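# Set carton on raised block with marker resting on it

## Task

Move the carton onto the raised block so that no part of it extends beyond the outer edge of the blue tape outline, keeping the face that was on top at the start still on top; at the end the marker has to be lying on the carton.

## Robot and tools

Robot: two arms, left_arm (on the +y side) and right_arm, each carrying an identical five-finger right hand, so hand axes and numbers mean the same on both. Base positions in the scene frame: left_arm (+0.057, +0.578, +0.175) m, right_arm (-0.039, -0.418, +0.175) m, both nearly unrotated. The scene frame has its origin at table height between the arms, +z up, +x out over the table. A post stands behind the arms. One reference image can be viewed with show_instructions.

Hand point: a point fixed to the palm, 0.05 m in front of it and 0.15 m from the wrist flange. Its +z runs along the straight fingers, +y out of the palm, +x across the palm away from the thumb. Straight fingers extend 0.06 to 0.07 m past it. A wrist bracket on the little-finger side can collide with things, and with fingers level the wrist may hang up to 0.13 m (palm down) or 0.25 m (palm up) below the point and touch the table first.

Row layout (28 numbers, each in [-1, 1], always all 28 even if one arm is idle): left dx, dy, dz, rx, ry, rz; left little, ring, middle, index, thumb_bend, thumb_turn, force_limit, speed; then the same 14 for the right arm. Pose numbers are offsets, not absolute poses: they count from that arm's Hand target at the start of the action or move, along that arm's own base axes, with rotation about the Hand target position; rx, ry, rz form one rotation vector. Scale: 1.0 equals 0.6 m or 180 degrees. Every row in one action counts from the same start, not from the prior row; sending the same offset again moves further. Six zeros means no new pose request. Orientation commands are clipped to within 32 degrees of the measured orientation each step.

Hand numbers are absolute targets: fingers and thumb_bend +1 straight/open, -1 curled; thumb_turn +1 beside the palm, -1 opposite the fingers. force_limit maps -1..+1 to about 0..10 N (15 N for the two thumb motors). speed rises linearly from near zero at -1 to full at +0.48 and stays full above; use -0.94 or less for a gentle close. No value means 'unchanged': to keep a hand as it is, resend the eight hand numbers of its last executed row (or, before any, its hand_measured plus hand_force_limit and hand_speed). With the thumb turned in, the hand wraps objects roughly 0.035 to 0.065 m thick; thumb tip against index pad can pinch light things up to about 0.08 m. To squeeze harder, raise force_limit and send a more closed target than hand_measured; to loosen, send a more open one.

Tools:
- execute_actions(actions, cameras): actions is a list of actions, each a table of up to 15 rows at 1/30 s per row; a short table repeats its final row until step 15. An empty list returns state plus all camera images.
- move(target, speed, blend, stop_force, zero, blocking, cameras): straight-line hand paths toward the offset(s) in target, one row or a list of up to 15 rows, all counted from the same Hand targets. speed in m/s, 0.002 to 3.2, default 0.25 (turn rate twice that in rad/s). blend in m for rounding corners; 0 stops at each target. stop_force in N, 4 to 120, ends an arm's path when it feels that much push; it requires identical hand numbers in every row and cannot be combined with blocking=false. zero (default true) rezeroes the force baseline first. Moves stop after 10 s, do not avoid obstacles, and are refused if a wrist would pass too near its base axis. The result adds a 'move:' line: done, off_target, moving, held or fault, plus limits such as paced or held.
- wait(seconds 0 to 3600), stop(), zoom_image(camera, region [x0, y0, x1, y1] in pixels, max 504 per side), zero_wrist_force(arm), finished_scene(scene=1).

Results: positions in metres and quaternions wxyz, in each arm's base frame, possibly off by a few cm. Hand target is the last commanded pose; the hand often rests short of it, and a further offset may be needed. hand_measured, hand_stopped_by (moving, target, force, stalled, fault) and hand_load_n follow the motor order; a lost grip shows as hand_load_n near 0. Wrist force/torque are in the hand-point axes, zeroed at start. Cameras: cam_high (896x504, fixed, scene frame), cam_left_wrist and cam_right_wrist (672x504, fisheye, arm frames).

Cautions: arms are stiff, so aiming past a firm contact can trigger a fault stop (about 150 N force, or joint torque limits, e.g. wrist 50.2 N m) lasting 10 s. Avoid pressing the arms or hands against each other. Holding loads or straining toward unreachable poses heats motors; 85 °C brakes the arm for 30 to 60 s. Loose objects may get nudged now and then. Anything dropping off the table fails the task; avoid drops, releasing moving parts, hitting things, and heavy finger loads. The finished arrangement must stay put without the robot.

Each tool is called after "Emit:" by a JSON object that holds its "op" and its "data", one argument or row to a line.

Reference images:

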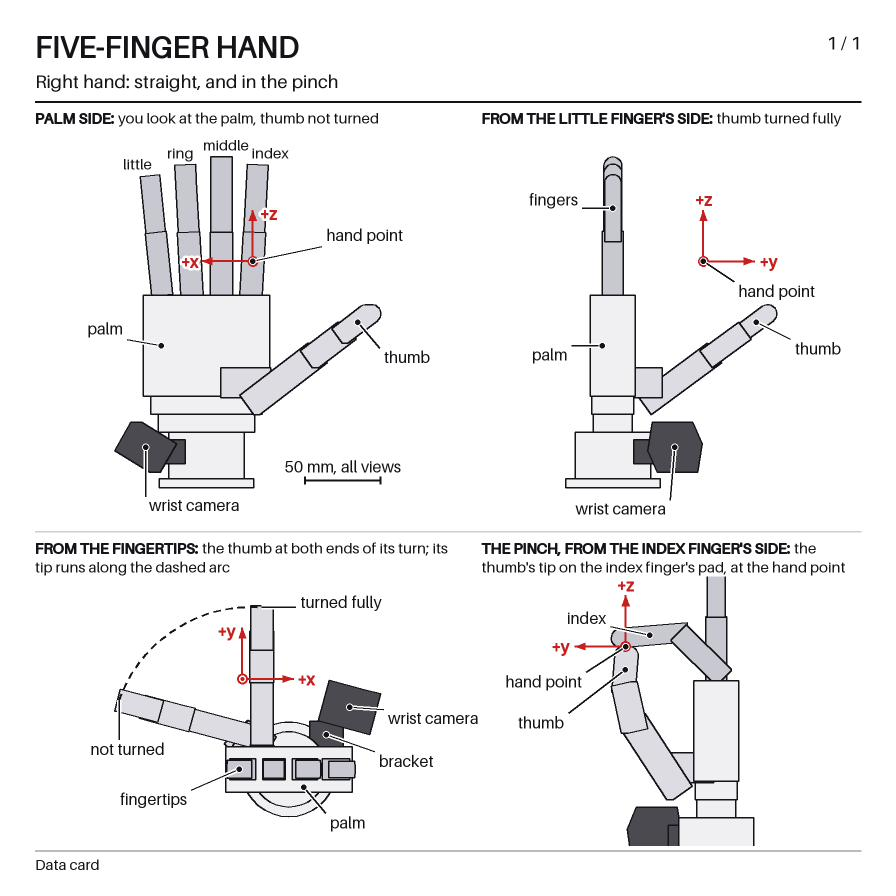

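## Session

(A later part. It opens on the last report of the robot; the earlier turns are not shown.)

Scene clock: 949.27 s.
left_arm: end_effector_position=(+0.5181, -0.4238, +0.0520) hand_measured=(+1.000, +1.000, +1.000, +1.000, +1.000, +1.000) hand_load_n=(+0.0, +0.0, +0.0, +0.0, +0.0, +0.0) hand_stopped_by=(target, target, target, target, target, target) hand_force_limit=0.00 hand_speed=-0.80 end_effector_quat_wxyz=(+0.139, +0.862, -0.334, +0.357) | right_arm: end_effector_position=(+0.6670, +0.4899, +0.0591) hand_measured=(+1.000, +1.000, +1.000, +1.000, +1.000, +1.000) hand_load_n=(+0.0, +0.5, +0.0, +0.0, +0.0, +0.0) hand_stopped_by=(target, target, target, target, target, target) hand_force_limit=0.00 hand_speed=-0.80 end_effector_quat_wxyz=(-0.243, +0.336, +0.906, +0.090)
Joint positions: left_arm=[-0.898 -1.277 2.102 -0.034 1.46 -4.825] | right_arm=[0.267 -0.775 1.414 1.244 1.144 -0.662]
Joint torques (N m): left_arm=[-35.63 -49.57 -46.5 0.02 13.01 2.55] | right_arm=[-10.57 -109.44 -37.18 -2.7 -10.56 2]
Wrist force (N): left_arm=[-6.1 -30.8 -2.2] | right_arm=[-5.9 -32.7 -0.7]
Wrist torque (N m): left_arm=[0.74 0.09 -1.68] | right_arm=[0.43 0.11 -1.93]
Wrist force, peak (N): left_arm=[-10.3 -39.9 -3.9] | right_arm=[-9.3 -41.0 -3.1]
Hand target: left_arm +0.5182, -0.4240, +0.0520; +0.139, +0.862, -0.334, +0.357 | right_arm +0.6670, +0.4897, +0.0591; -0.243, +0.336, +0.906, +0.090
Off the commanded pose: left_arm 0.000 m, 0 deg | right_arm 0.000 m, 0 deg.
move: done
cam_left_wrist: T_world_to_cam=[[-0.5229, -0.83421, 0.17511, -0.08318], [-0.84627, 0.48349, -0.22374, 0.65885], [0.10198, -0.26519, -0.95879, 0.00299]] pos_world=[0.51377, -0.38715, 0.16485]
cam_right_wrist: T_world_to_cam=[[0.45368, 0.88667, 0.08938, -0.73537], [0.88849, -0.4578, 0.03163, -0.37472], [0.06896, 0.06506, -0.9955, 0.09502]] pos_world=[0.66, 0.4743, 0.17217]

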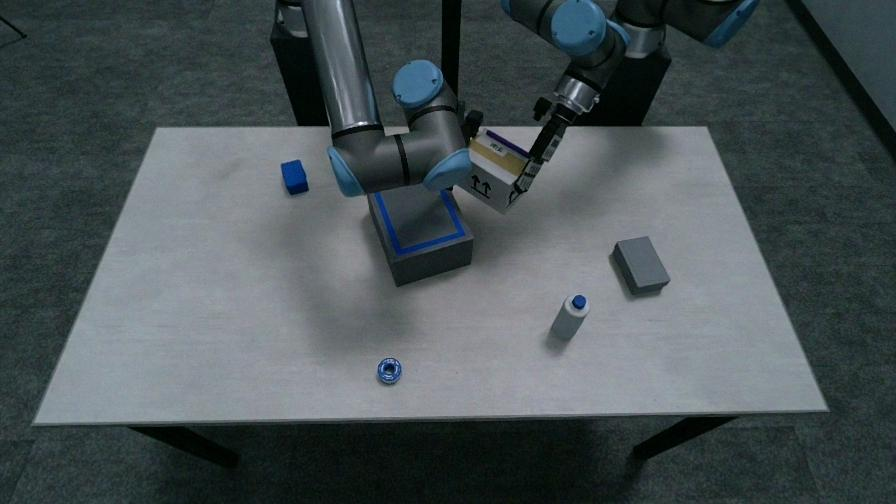

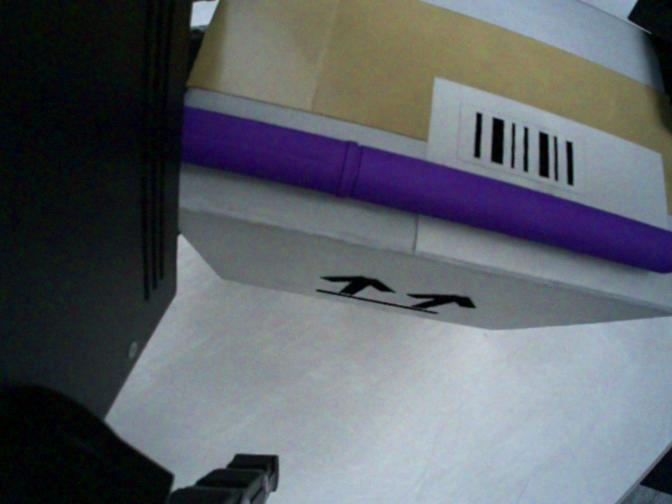

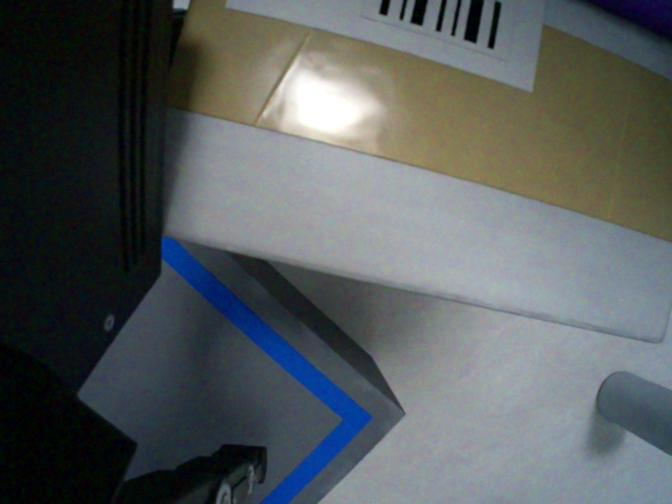

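Emit:
{"op": "move", "data": {
  "target": [
    [0.01835,-0.05159,0,0,0,-0.017361,1,1,1,1,1,1,0,-0.8,0.01147,-0.05473,0,0,0,-0.017361,1,1,1,1,1,1,0,-0.8],
    [0.03691,-0.10328,0,0,0,-0.034722,1,1,1,1,1,1,0,-0.8,0.02276,-0.10938,0,0,0,-0.034722,1,1,1,1,1,1,0,-0.8]
  ],
  "speed": 0.02,
  "blend": 0.003,
  "cameras": ["all"]
}}

Scene clock: 967.50 s.
left_arm: end_effector_position=(+0.5403, -0.4858, +0.0520) hand_measured=(+1.000, +1.000, +1.000, +1.000, +1.000, +1.000) hand_load_n=(+0.0, +0.5, +0.0, +0.0, +0.0, +0.0) hand_stopped_by=(target, target, target, target, target, target) hand_force_limit=0.00 hand_speed=-0.80 end_effector_quat_wxyz=(+0.158, +0.842, -0.380, +0.349) | right_arm: end_effector_position=(+0.6806, +0.4242, +0.0591) hand_measured=(+1.000, +1.000, +1.000, +1.000, +1.000, +1.000) hand_load_n=(+1.0, +1.0, +0.0, +0.0, +0.0, +0.0) hand_stopped_by=(target, target, target, target, target, target) hand_force_limit=0.00 hand_speed=-0.80 end_effector_quat_wxyz=(-0.237, +0.385, +0.886, +0.103)
Joint positions: left_arm=[-0.902 -1.194 1.976 0.004 1.533 -4.751] | right_arm=[0.179 -0.815 1.489 1.2 1.137 -0.641]
Joint torques (N m): left_arm=[-47.69 -52.06 -46.3 0.36 16.17 2.79] | right_arm=[-15.65 -103.12 -39.4 -4.26 -12.6 2.59]
Wrist force (N): left_arm=[-8.0 -44.9 -2.3] | right_arm=[-7.5 -45.5 -0.5]
Wrist torque (N m): left_arm=[0.87 0.15 -2.20] | right_arm=[0.71 0.08 -2.67]
Wrist force, peak (N): left_arm=[-8.0 -44.9 -2.3] | right_arm=[-7.3 -46.2 -1.5]
Hand target: left_arm +0.5403, -0.4860, +0.0520; +0.158, +0.842, -0.380, +0.349 | right_arm +0.6806, +0.4241, +0.0591; -0.237, +0.385, +0.886, +0.103
Off the commanded pose: left_arm 0.000 m, 0 deg | right_arm 0.000 m, 0 deg.
move: done
cam_left_wrist: T_world_to_cam=[[-0.61068, -0.77228, 0.17507, -0.0458], [-0.78855, 0.57284, -0.22371, 0.71975], [0.07248, -0.27467, -0.9588, -0.00437]] pos_world=[0.53991, -0.44887, 0.16485]
cam_right_wrist: T_world_to_cam=[[0.54762, 0.83194, 0.08934, -0.72415], [0.8333, -0.55191, 0.03163, -0.33944], [0.07562, 0.05712, -0.9955, 0.09718]] pos_world=[0.67207, 0.40956, 0.17217]

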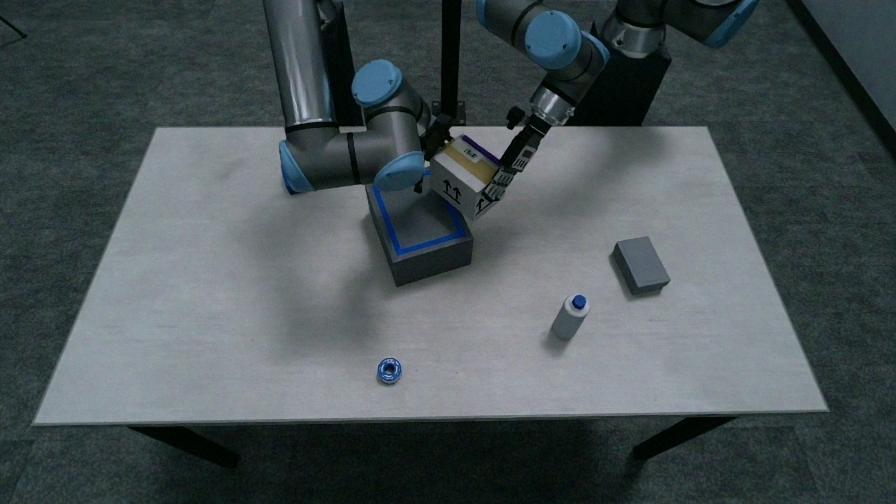

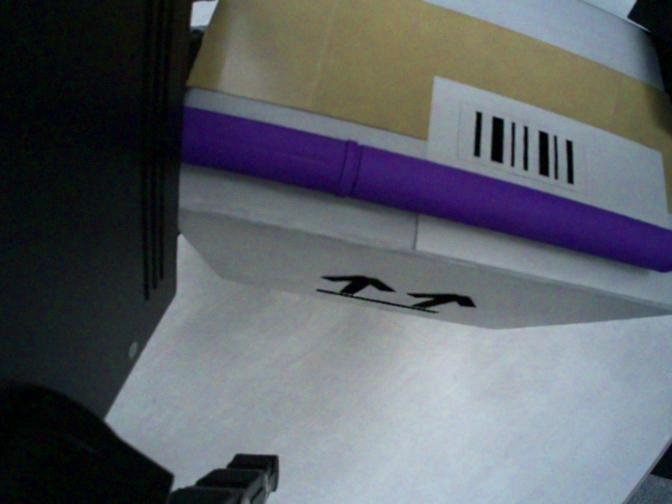

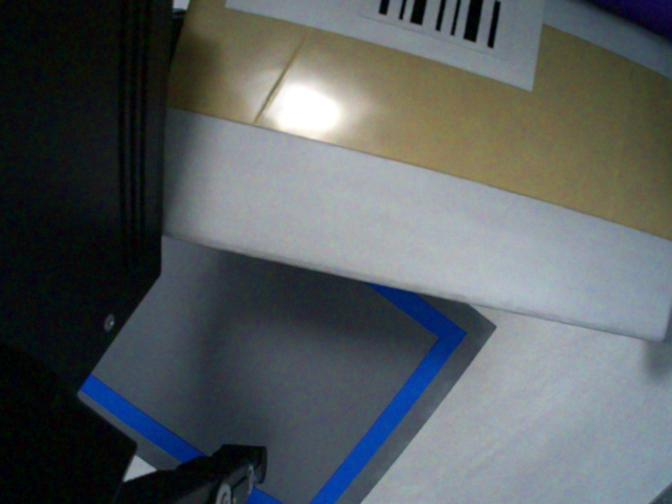

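Emit:
{"op": "move", "data": {
  "target": [
    [0.01885,-0.0518,0,0,0,-0.017361,1,1,1,1,1,1,0,-0.8,0.011,-0.05458,0,0,0,-0.017361,1,1,1,1,1,1,0,-0.8],
    [0.03793,-0.10377,0,0,0,-0.034722,1,1,1,1,1,1,0,-0.8,0.02179,-0.10902,0,0,0,-0.034722,1,1,1,1,1,1,0,-0.8]
  ],
  "speed": 0.02,
  "blend": 0.003,
  "cameras": ["all"]
}}

Scene clock: 983.23 s.
left_arm: end_effector_position=(+0.5630, -0.5481, +0.0520) hand_measured=(+1.000, +1.000, +1.000, +1.000, +1.000, +1.000) hand_load_n=(+0.0, +0.5, +0.0, +0.0, +0.0, +0.0) hand_stopped_by=(target, target, target, target, target, target) hand_force_limit=0.00 hand_speed=-0.80 end_effector_quat_wxyz=(+0.177, +0.820, -0.425, +0.339) | right_arm: end_effector_position=(+0.6937, +0.3588, +0.0591) hand_measured=(+1.000, +1.000, +1.000, +1.000, +1.000, +1.000) hand_load_n=(+0.5, +0.5, +0.0, +0.0, +0.0, +0.0) hand_stopped_by=(target, target, target, target, target, target) hand_force_limit=0.00 hand_speed=-0.80 end_effector_quat_wxyz=(-0.231, +0.432, +0.864, +0.116)
Joint positions: left_arm=[-0.906 -1.107 1.838 0.056 1.608 -4.677] | right_arm=[0.088 -0.847 1.549 1.164 1.132 -0.621]
Joint torques (N m): left_arm=[-41.32 -69.63 -41.99 1.95 14.01 3.46] | right_arm=[-19.03 -102.36 -37.27 -2.95 -10.48 2.48]
Wrist force (N): left_arm=[-5.0 -35.5 -0.6] | right_arm=[-4.6 -35.6 1.7]
Wrist torque (N m): left_arm=[0.57 -0.01 -1.82] | right_arm=[0.49 -0.04 -2.21]
Wrist force, peak (N): left_arm=[-7.8 -45.3 -2.5] | right_arm=[-7.1 -46.4 -1.6]
Hand target: left_arm +0.5631, -0.5482, +0.0520; +0.177, +0.820, -0.426, +0.339 | right_arm +0.6937, +0.3586, +0.0591; -0.231, +0.432, +0.864, +0.116
Off the commanded pose: left_arm 0.000 m, 0 deg | right_arm 0.000 m, 0 deg.
move: done
cam_left_wrist: T_world_to_cam=[[-0.69112, -0.70121, 0.17507, 0.00424], [-0.72151, 0.65526, -0.22375, 0.78082], [0.04218, -0.28096, -0.95879, -0.00952]] pos_world=[0.5667, -0.51134, 0.16485]
cam_right_wrist: T_world_to_cam=[[0.63492, 0.76739, 0.08932, -0.71425], [0.76827, -0.63934, 0.03165, -0.30993], [0.0814, 0.04853, -0.9955, 0.09901]] pos_world=[0.68354, 0.34516, 0.17217]

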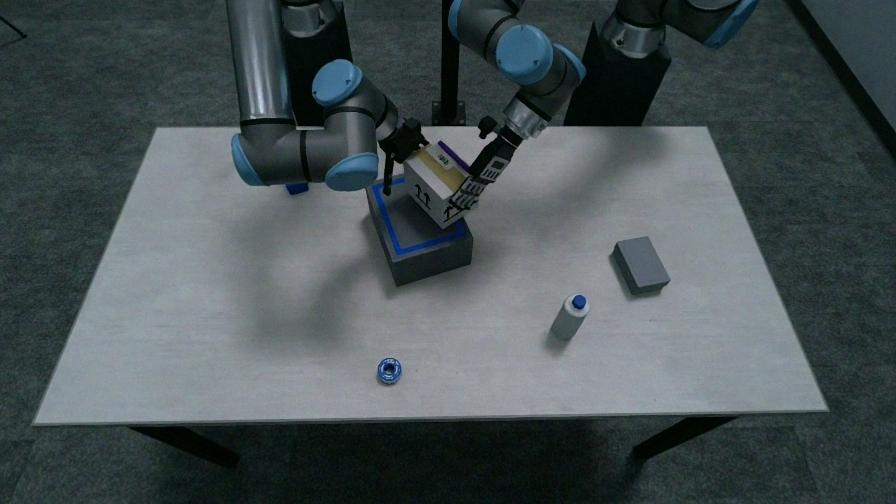

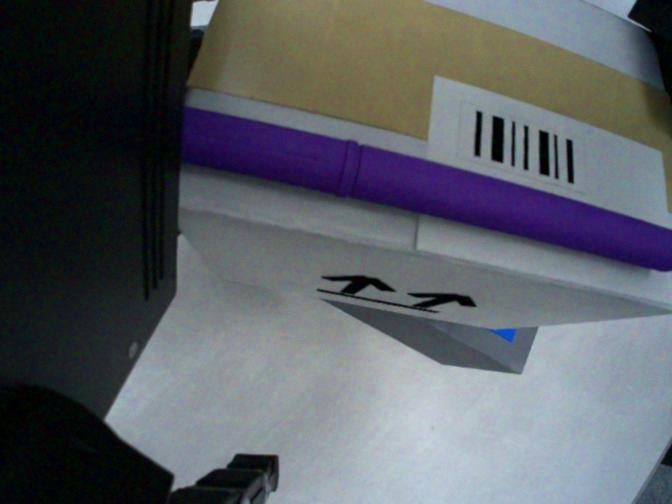

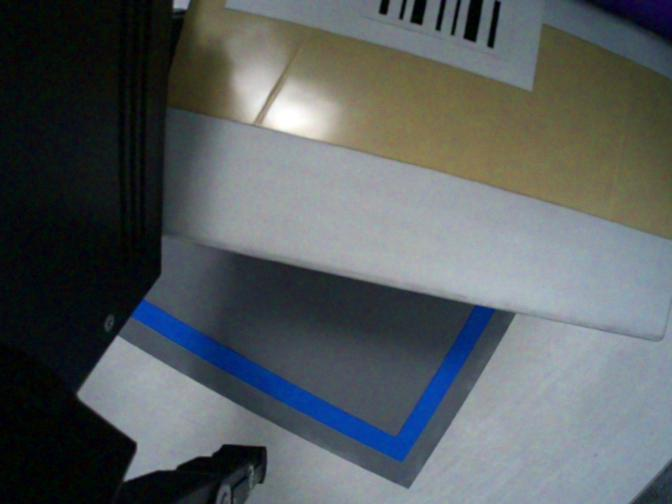

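Emit:
{"op": "move", "data": {
  "target": [
    [0.01895,-0.05236,0,0,0,-0.017361,1,1,1,1,1,1,0,-0.8,0.01093,-0.05409,0,0,0,-0.017361,1,1,1,1,1,1,0,-0.8],
    [0.03785,-0.10508,0,0,0,-0.034722,1,1,1,1,1,1,0,-0.8,0.02191,-0.10784,0,0,0,-0.034722,1,1,1,1,1,1,0,-0.8]
  ],
  "speed": 0.02,
  "blend": 0.003,
  "cameras": ["all"]
}}

Emit:
{"op": "zoom_image", "data": {
  "camera": "cam_high",
  "region": [330, 100, 530, 300]
}}

Scene clock: 993.27 s.
left_arm: end_effector_position=(+0.5858, -0.6112, +0.0520) hand_measured=(+1.000, +1.000, +1.000, +1.000, +1.000, +1.000) hand_load_n=(+0.0, +0.5, +0.0, +0.0, +0.0, +0.0) hand_stopped_by=(target, target, target, target, target, target) hand_force_limit=0.00 hand_speed=-0.80 end_effector_quat_wxyz=(+0.195, +0.796, -0.470, +0.329) | right_arm: end_effector_position=(+0.7068, +0.2940, +0.0591) hand_measured=(+1.000, +1.000, +1.000, +1.000, +1.000, +1.000) hand_load_n=(+0.5, +1.0, +0.5, +0.0, +0.0, +0.0) hand_stopped_by=(target, target, target, target, target, target) hand_force_limit=0.00 hand_speed=-0.80 end_effector_quat_wxyz=(-0.225, +0.479, +0.839, +0.128)
Joint positions: left_arm=[-0.912 -1.015 1.684 0.123 1.681 -4.603] | right_arm=[-0.004 -0.871 1.593 1.136 1.127 -0.603]
Joint torques (N m): left_arm=[-46.6 -65.47 -39.67 4.6 15.02 3.2] | right_arm=[-13.96 -100.87 -38.28 -3.88 -10.9 2.4]
Wrist force (N): left_arm=[-4.7 -37.8 -1.0] | right_arm=[-4.4 -38.5 1.0]
Wrist torque (N m): left_arm=[0.62 0.02 -1.94] | right_arm=[0.60 -0.01 -2.39]
Wrist force, peak (N): left_arm=[-5.4 -38.0 -0.4] | right_arm=[-4.2 -39.0 1.9]
Hand target: left_arm +0.5858, -0.6113, +0.0520; +0.195, +0.796, -0.470, +0.329 | right_arm +0.7069, +0.2939, +0.0591; -0.225, +0.479, +0.839, +0.128
Off the commanded pose: left_arm 0.000 m, 0 deg | right_arm 0.000 m, 0 deg.
move: done
cam_left_wrist: T_world_to_cam=[[-0.76341, -0.62173, 0.17509, 0.06657], [-0.64581, 0.72998, -0.22374, 0.83984], [0.0113, -0.28388, -0.95879, -0.0119]] pos_world=[0.59334, -0.57505, 0.16485]
cam_right_wrist: T_world_to_cam=[[0.71472, 0.69369, 0.08933, -0.70762], [0.69408, -0.7192, 0.03165, -0.28547], [0.0862, 0.03938, -0.9955, 0.10038]] pos_world=[0.69523, 0.28161, 0.17217]

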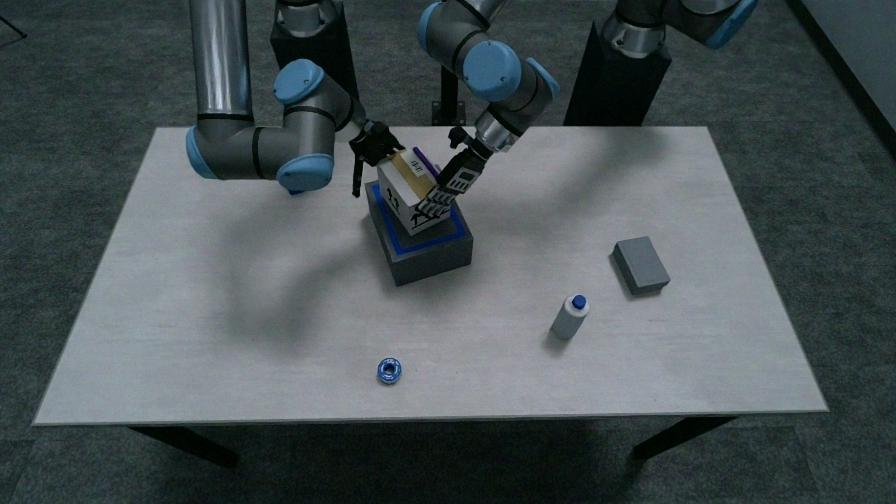

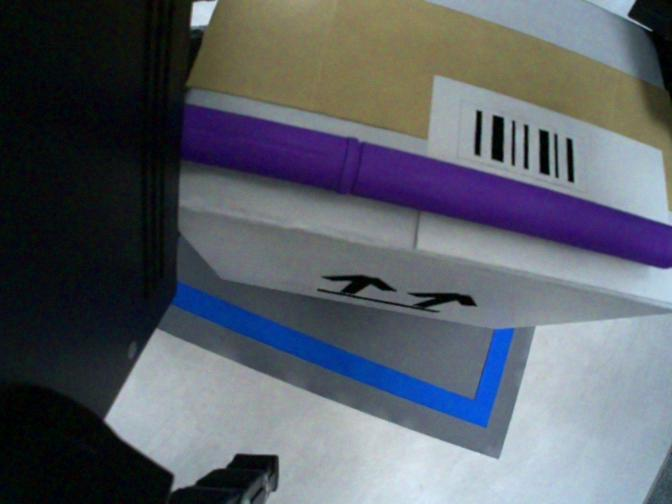

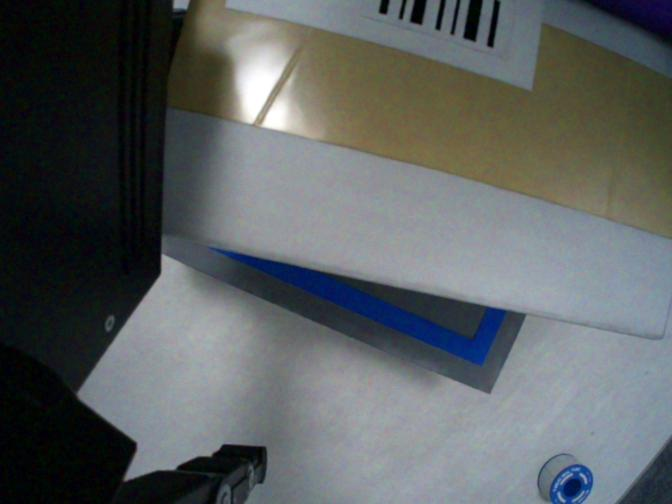

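Scaled by 2.520 from the camera's image (finer frame: 1280x720).

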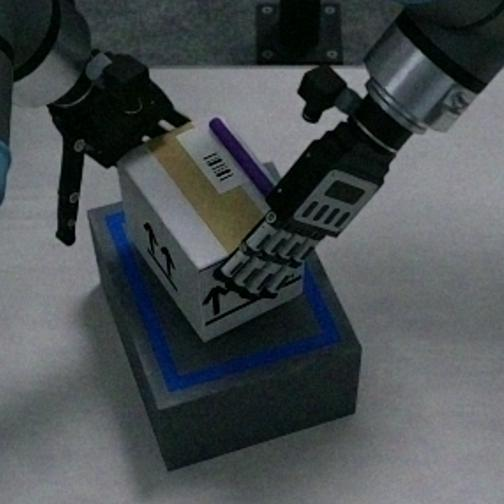

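Emit:
{"op": "move", "data": {
  "target": [0,0,-0.0333,0,0,0,1,1,1,1,1,1,0,-0.8,0,0,-0.0333,0,0,0,1,1,1,1,1,1,0,-0.8],
  "speed": 0.02,
  "cameras": ["all"]
}}

Emit:
{"op": "zoom_image", "data": {
  "camera": "cam_high",
  "region": [350, 120, 490, 280]
}}

Scene clock: 1027.30 s.
left_arm: end_effector_position=(+0.5858, -0.6113, +0.0322) hand_measured=(+1.000, +1.000, +1.000, +1.000, +1.000, +1.000) hand_load_n=(+0.0, +0.5, +0.0, +0.0, +0.0, +0.0) hand_stopped_by=(target, target, target, target, target, target) hand_force_limit=0.00 hand_speed=-0.80 end_effector_quat_wxyz=(+0.195, +0.796, -0.470, +0.329) | right_arm: end_effector_position=(+0.7069, +0.2939, +0.0393) hand_measured=(+1.000, +1.000, +1.000, +1.000, +1.000, +1.000) hand_load_n=(+1.0, +0.5, +0.5, +0.0, +0.0, +0.0) hand_stopped_by=(target, target, target, target, target, target) hand_force_limit=0.00 hand_speed=-0.80 end_effector_quat_wxyz=(-0.225, +0.479, +0.839, +0.128)
Joint positions: left_arm=[-0.912 -0.995 1.693 0.093 1.681 -4.603] | right_arm=[-0.004 -0.85 1.598 1.11 1.127 -0.603]
Joint torques (N m): left_arm=[-44.86 -70.34 -23.37 0.05 14.69 2.58] | right_arm=[-10.46 -80.52 -36.85 -4.35 -10.48 1.33]
Wrist force (N): left_arm=[-5.0 -37.6 -1.1] | right_arm=[-4.2 -38.7 0.7]
Wrist torque (N m): left_arm=[0.64 0.02 -1.94] | right_arm=[0.55 0.00 -2.39]
Wrist force, peak (N): left_arm=[-6.4 -39.3 -1.1] | right_arm=[-4.8 -40.2 0.0]
Hand target: left_arm +0.5858, -0.6113, +0.0320; +0.195, +0.796, -0.470, +0.329 | right_arm +0.7069, +0.2939, +0.0391; -0.225, +0.479, +0.839, +0.128
Off the commanded pose: left_arm 0.000 m, 0 deg | right_arm 0.000 m, 0 deg.
move: done
cam_left_wrist: T_world_to_cam=[[-0.7635, -0.62162, 0.17506, 0.07015], [-0.6457, 0.73006, -0.22376, 0.83556], [0.0113, -0.28388, -0.95879, -0.03081]] pos_world=[0.59344, -0.57515, 0.14515]
cam_right_wrist: T_world_to_cam=[[0.71486, 0.69354, 0.08933, -0.70593], [0.69393, -0.71934, 0.03163, -0.28483], [0.0862, 0.03938, -0.9955, 0.08077]] pos_world=[0.69533, 0.28151, 0.15247]

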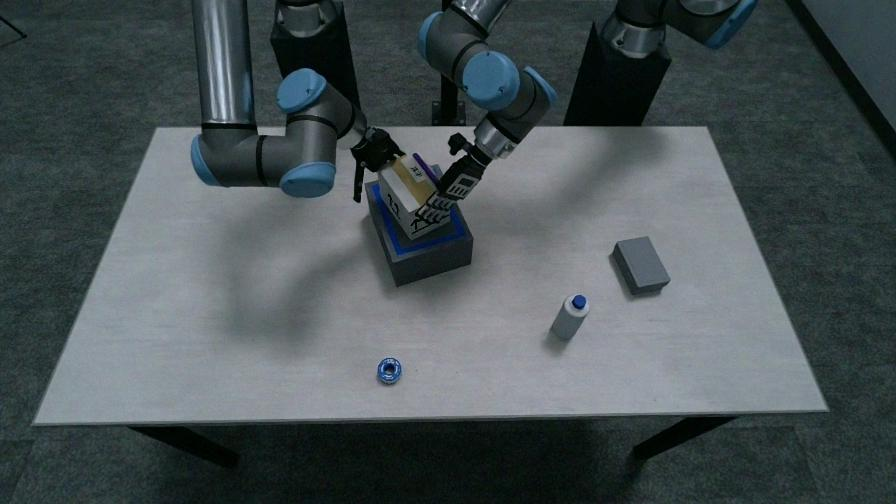

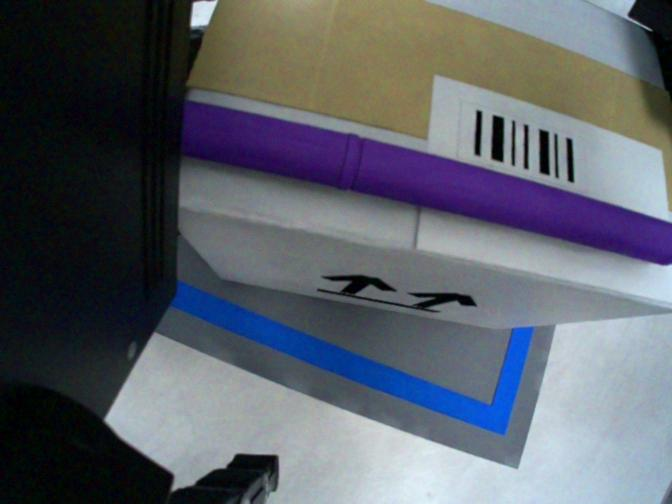

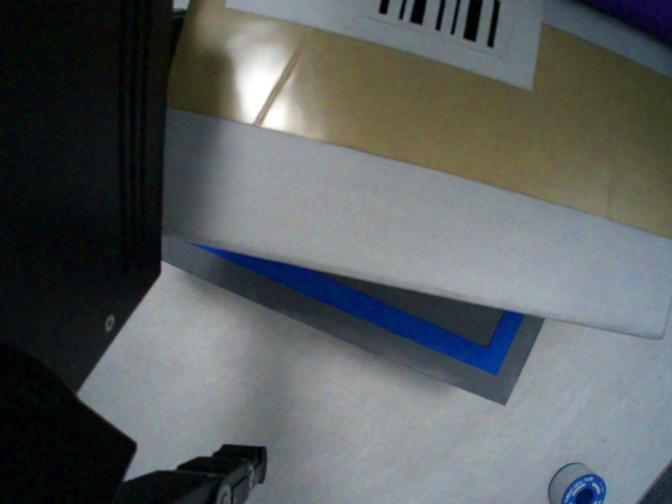

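Scaled by 3.150 from the camera's image (finer frame: 1280x720).

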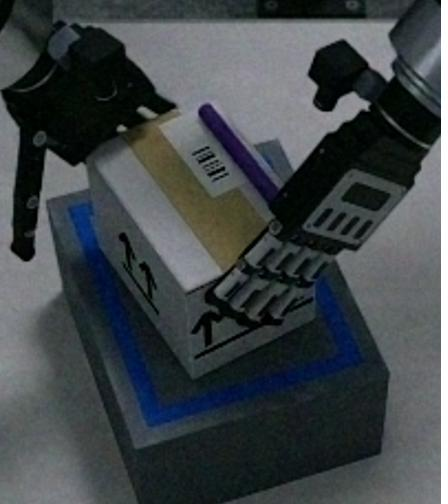

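Emit:
{"op": "move", "data": {
  "target": [0,0,-0.0067,0,0,0,1,1,1,1,1,1,0,-0.8,0,0,-0.0067,0,0,0,1,1,1,1,1,1,0,-0.8],
  "speed": 0.005,
  "stop_force": 5
}}

Scene clock: 1036.30 s.
left_arm: end_effector_position=(+0.5858, -0.6113, +0.0303) hand_measured=(+1.000, +1.000, +1.000, +1.000, +1.000, +1.000) hand_load_n=(+0.0, +0.5, +0.5, +0.0, +0.0, +0.0) hand_stopped_by=(target, target, target, target, target, target) hand_force_limit=0.00 hand_speed=-0.80 end_effector_quat_wxyz=(+0.195, +0.796, -0.470, +0.329) | right_arm: end_effector_position=(+0.7068, +0.2939, +0.0368) hand_measured=(+1.000, +1.000, +1.000, +1.000, +1.000, +1.000) hand_load_n=(+1.0, +1.0, +0.5, +0.0, +0.0, +0.0) hand_stopped_by=(target, target, target, target, target, target) hand_force_limit=0.00 hand_speed=-0.80 end_effector_quat_wxyz=(-0.225, +0.479, +0.839, +0.128)
Joint positions: left_arm=[-0.912 -0.993 1.694 0.09 1.681 -4.603] | right_arm=[-0.004 -0.847 1.598 1.107 1.127 -0.603]
Joint torques (N m): left_arm=[-40.51 -93.93 -34.53 5.16 13.73 1.66] | right_arm=[0.57 -97.25 -47.32 -1.35 -8.97 1.14]
Wrist force (N): left_arm=[3.1 -37.9 -6.7] | right_arm=[-1.8 -41.2 -6.0]
Wrist torque (N m): left_arm=[1.01 0.28 -1.43] | right_arm=[0.95 0.21 -2.41]
Wrist force, peak (N): left_arm=[2.0 -39.0 -5.8] | right_arm=[1.0 -43.7 -12.4]
Hand target: left_arm +0.5858, -0.6113, +0.0303; +0.195, +0.796, -0.470, +0.329 (not the last commanded pose) | right_arm +0.7069, +0.2939, +0.0368; -0.225, +0.479, +0.839, +0.128 (not the last commanded pose)
Off the commanded pose: left_arm 0.002 m, 0 deg | right_arm 0.002 m, 0 deg.
move: contact (left_arm, right_arm)

Emit:
{"op": "move", "data": {
  "target": [0.00146,0.00081,0,0,0,0,1,1,1,1,1,1,0,-0.8,-0.00143,-0.00085,0,0,0,0,1,1,1,1,1,1,0,-0.8],
  "speed": 0.003,
  "cameras": ["all"]
}}

Scene clock: 1049.07 s.
left_arm: end_effector_position=(+0.5865, -0.6109, +0.0303) hand_measured=(+1.000, +1.000, +1.000, +1.000, +1.000, +1.000) hand_load_n=(+0.0, +0.0, +0.0, +0.0, +0.0, +0.0) hand_stopped_by=(target, target, target, target, target, target) hand_force_limit=0.00 hand_speed=-0.80 end_effector_quat_wxyz=(+0.195, +0.796, -0.470, +0.329) | right_arm: end_effector_position=(+0.7061, +0.2935, +0.0369) hand_measured=(+1.000, +1.000, +1.000, +1.000, +1.000, +1.000) hand_load_n=(+0.5, +0.0, +0.0, +0.0, +0.0, -0.5) hand_stopped_by=(target, target, target, target, target, target) hand_force_limit=0.00 hand_speed=-0.80 end_effector_quat_wxyz=(-0.225, +0.479, +0.839, +0.128)
Joint positions: left_arm=[-0.91 -0.992 1.693 0.091 1.682 -4.602] | right_arm=[-0.005 -0.848 1.6 1.106 1.127 -0.603]
Joint torques (N m): left_arm=[2.86 -68.27 -39.77 3.64 5.93 2.81] | right_arm=[-21.47 -98.57 -24.31 1.59 -1.39 -2.64]
Wrist force (N): left_arm=[0.6 -6.7 -1.5] | right_arm=[-0.4 -7.1 2.2]
Wrist torque (N m): left_arm=[0.22 0.10 -0.60] | right_arm=[-0.02 -0.12 -0.47]
Wrist force, peak (N): left_arm=[2.4 -38.8 -6.4] | right_arm=[-1.8 -42.0 -5.4]
Hand target: left_arm +0.5867, -0.6108, +0.0303; +0.195, +0.796, -0.470, +0.329 | right_arm +0.7060, +0.2934, +0.0368; -0.225, +0.479, +0.839, +0.128
Off the commanded pose: left_arm 0.000 m, 0 deg | right_arm 0.000 m, 0 deg.
move: done
cam_left_wrist: T_world_to_cam=[[-0.76364, -0.62141, 0.17522, 0.07139], [-0.64554, 0.73021, -0.22374, 0.83536], [0.01109, -0.28397, -0.95877, -0.03249]] pos_world=[0.59414, -0.57485, 0.14325]
cam_right_wrist: T_world_to_cam=[[0.71484, 0.69353, 0.08954, -0.7048], [0.69393, -0.71935, 0.0317, -0.28456], [0.0864, 0.03948, -0.99548, 0.0782]] pos_world=[0.69453, 0.28101, 0.14997]

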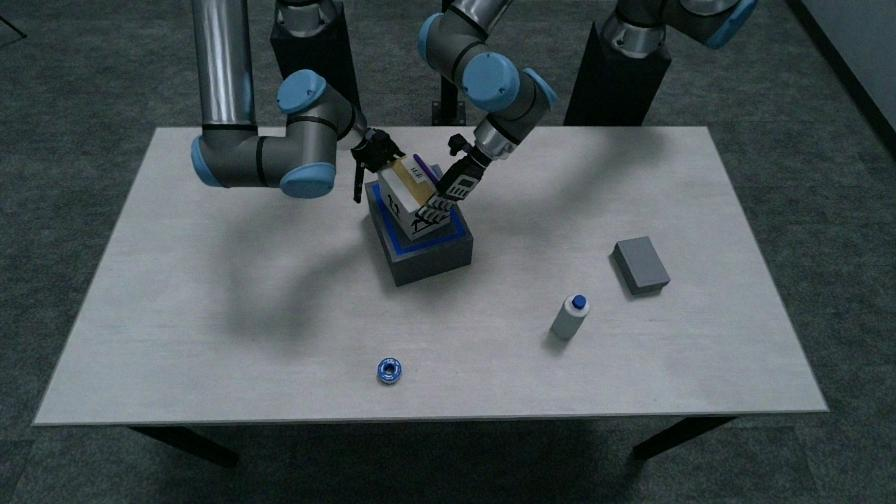

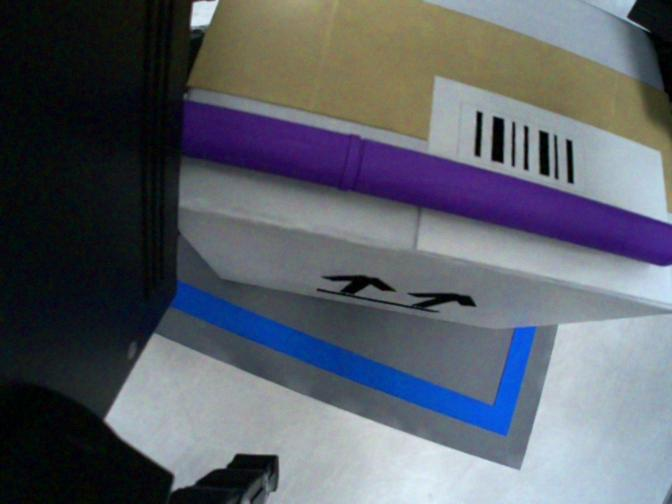

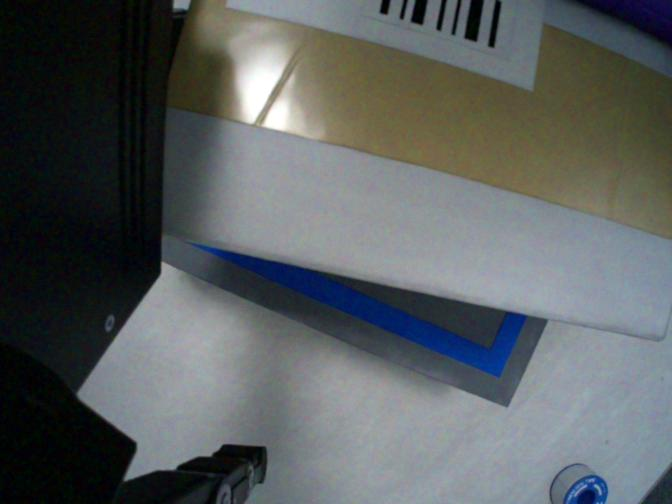

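Emit:
{"op": "move", "data": {
  "target": [0.00584,0.00322,0,0,0,0,1,1,1,1,1,1,0,-0.8,-0.00574,-0.00339,0,0,0,0,1,1,1,1,1,1,0,-0.8],
  "speed": 0.003,
  "cameras": ["all"]
}}

Emit:
{"op": "zoom_image", "data": {
  "camera": "cam_high",
  "region": [350, 120, 490, 280]
}}

Scene clock: 1055.97 s.
left_arm: end_effector_position=(+0.5901, -0.6089, +0.0303) hand_measured=(+1.000, +1.000, +1.000, +1.000, +1.000, +1.000) hand_load_n=(+0.0, +0.0, +0.0, +0.0, +0.0, +0.0) hand_stopped_by=(target, target, target, target, target, target) hand_force_limit=0.00 hand_speed=-0.80 end_effector_quat_wxyz=(+0.195, +0.796, -0.470, +0.329) | right_arm: end_effector_position=(+0.7026, +0.2914, +0.0368) hand_measured=(+1.000, +1.000, +1.000, +1.000, +1.000, +1.000) hand_load_n=(+0.0, +0.0, +0.0, +0.0, +0.0, +0.0) hand_stopped_by=(target, target, target, target, target, target) hand_force_limit=0.00 hand_speed=-0.80 end_effector_quat_wxyz=(-0.225, +0.479, +0.839, +0.128)
Joint positions: left_arm=[-0.905 -0.99 1.689 0.093 1.686 -4.598] | right_arm=[-0.008 -0.853 1.61 1.102 1.128 -0.607]
Joint torques (N m): left_arm=[8.31 -69.27 -40.5 3.39 3.94 2.62] | right_arm=[-20.34 -94.02 -21.26 1.29 1.81 -2.96]
Wrist force (N): left_arm=[0.0 0.6 -0.5] | right_arm=[-0.2 0.8 0.4]
Wrist torque (N m): left_arm=[0.06 0.05 -0.29] | right_arm=[0.11 0.08 0.06]
Wrist force, peak (N): left_arm=[0.5 -6.1 -1.3] | right_arm=[-0.5 -5.4 2.7]
Hand target: left_arm +0.5902, -0.6089, +0.0303; +0.195, +0.796, -0.470, +0.329 | right_arm +0.7026, +0.2914, +0.0368; -0.225, +0.479, +0.839, +0.128
Off the commanded pose: left_arm 0.000 m, 0 deg | right_arm 0.000 m, 0 deg.
move: done
cam_left_wrist: T_world_to_cam=[[-0.7635, -0.62162, 0.17506, 0.07528], [-0.6457, 0.73006, -0.22376, 0.83614], [0.0113, -0.28388, -0.95879, -0.0321]] pos_world=[0.59774, -0.57275, 0.14315]
cam_right_wrist: T_world_to_cam=[[0.71487, 0.69353, 0.08926, -0.70089], [0.69393, -0.71935, 0.03156, -0.28356], [0.0861, 0.03938, -0.99551, 0.07882]] pos_world=[0.69103, 0.27901, 0.14997]

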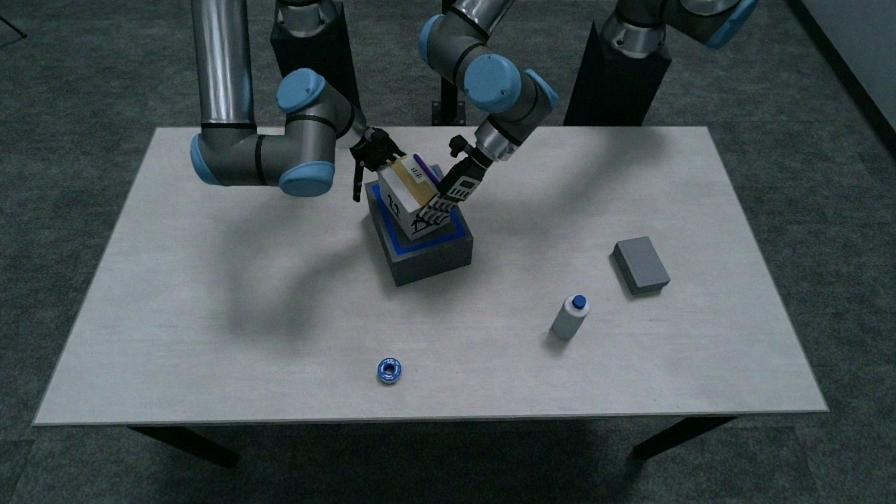

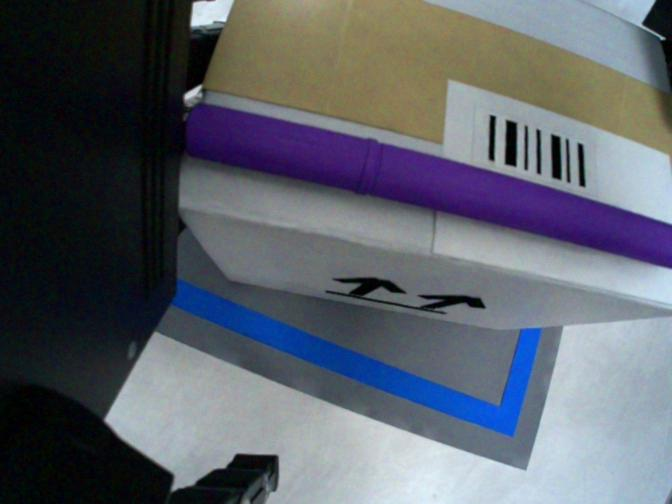

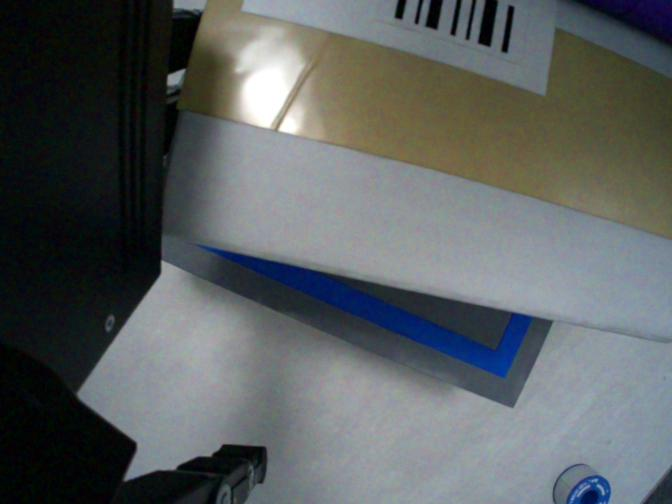

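Scaled by 3.150 from the camera's image (finer frame: 1280x720).

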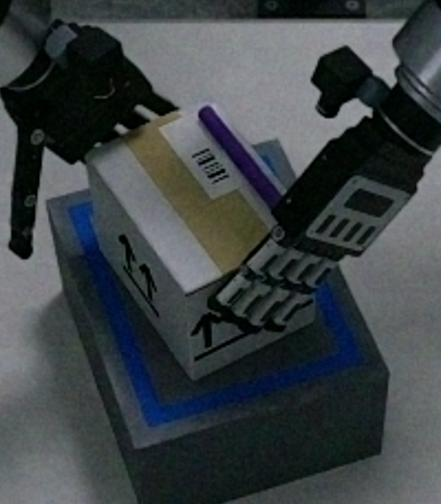

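Emit:
{"op": "move", "data": {
  "target": [
    [0.073,0.0403,0,0,0,0,1,1,1,1,1,1,0,-0.8,-0.0717,-0.0424,0,0,0,0,1,1,1,1,1,1,0,-0.8],
    [0.11,0.07,0.2,0,0,0,1,1,1,1,1,1,0,-0.8,-0.11,-0.08,0.2,0,0,0,1,1,1,1,1,1,0,-0.8]
  ],
  "speed": 0.06,
  "cameras": ["all"]
}}

Emit:
{"op": "zoom_image", "data": {
  "camera": "cam_high",
  "region": [350, 120, 490, 280]
}}

Scene clock: 1065.03 s.
left_arm: end_effector_position=(+0.6562, -0.5669, +0.1501) hand_measured=(+1.000, +1.000, +1.000, +1.000, +1.000, +1.000) hand_load_n=(+0.0, +0.0, +0.0, +0.0, +0.0, +0.0) hand_stopped_by=(target, target, target, target, target, target) hand_force_limit=0.00 hand_speed=-0.80 end_effector_quat_wxyz=(+0.195, +0.796, -0.470, +0.329) | right_arm: end_effector_position=(+0.6366, +0.2434, +0.1567) hand_measured=(+1.000, +1.000, +1.000, +1.000, +1.000, +1.000) hand_load_n=(+0.0, +0.0, +0.0, +0.0, +0.0, +0.0) hand_stopped_by=(target, target, target, target, target, target) hand_force_limit=0.00 hand_speed=-0.80 end_effector_quat_wxyz=(-0.225, +0.479, +0.839, +0.128)
Joint positions: left_arm=[-0.795 -1.055 1.547 0.313 1.763 -4.518] | right_arm=[-0.084 -1.075 1.743 1.225 1.151 -0.687]
Joint torques (N m): left_arm=[9.02 -100.83 -45.03 2.95 3.83 2.17] | right_arm=[-20 -86.28 -21.74 5.84 1.9 -3.02]
Wrist force (N): left_arm=[0.0 0.6 0.0] | right_arm=[-0.2 0.5 0.6]
Wrist torque (N m): left_arm=[0.10 -0.01 -0.30] | right_arm=[0.04 0.13 0.02]
Wrist force, peak (N): left_arm=[-0.2 1.4 0.1] | right_arm=[-0.2 1.1 1.1]
Hand target: left_arm +0.6562, -0.5669, +0.1503; +0.195, +0.796, -0.470, +0.329 | right_arm +0.6366, +0.2434, +0.1568; -0.225, +0.479, +0.839, +0.128
Off the commanded pose: left_arm 0.000 m, 0 deg | right_arm 0.000 m, 0 deg.
move: done
cam_left_wrist: T_world_to_cam=[[-0.7635, -0.62162, 0.17506, 0.13079], [-0.6457, 0.73006, -0.22376, 0.87492], [0.0113, -0.28388, -0.95879, 0.09404]] pos_world=[0.66374, -0.53075, 0.26305]
cam_right_wrist: T_world_to_cam=[[0.71487, 0.69353, 0.08926, -0.63105], [0.69393, -0.71935, 0.03156, -0.27614], [0.0861, 0.03938, -0.99551, 0.20565]] pos_world=[0.62503, 0.23091, 0.26977]

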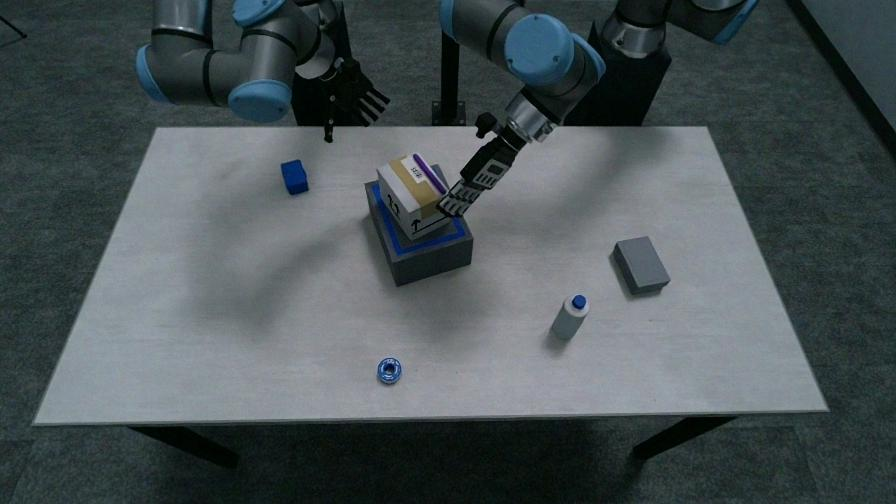

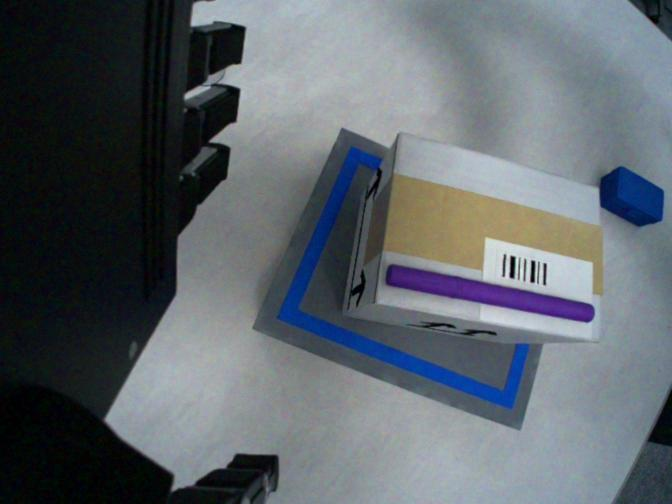

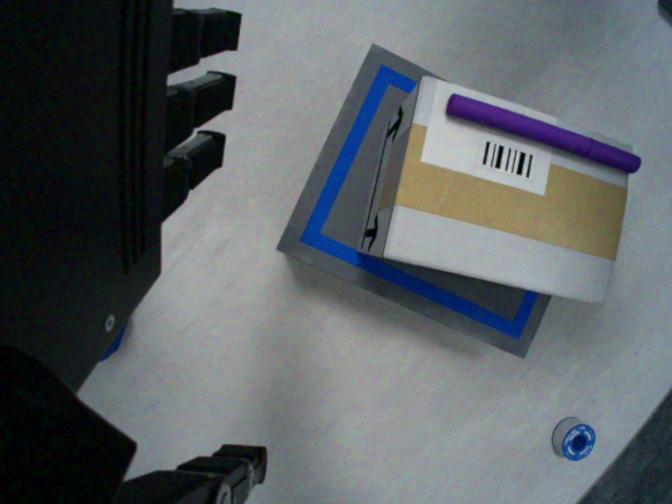

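Scaled by 3.150 from the camera's image (finer frame: 1280x720).

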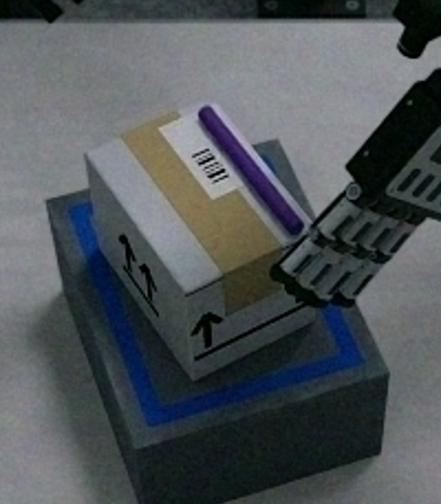

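Emit:
{"op": "finished_scene", "data": {
  "scene": 1
}}

The scene is finished: the task was done.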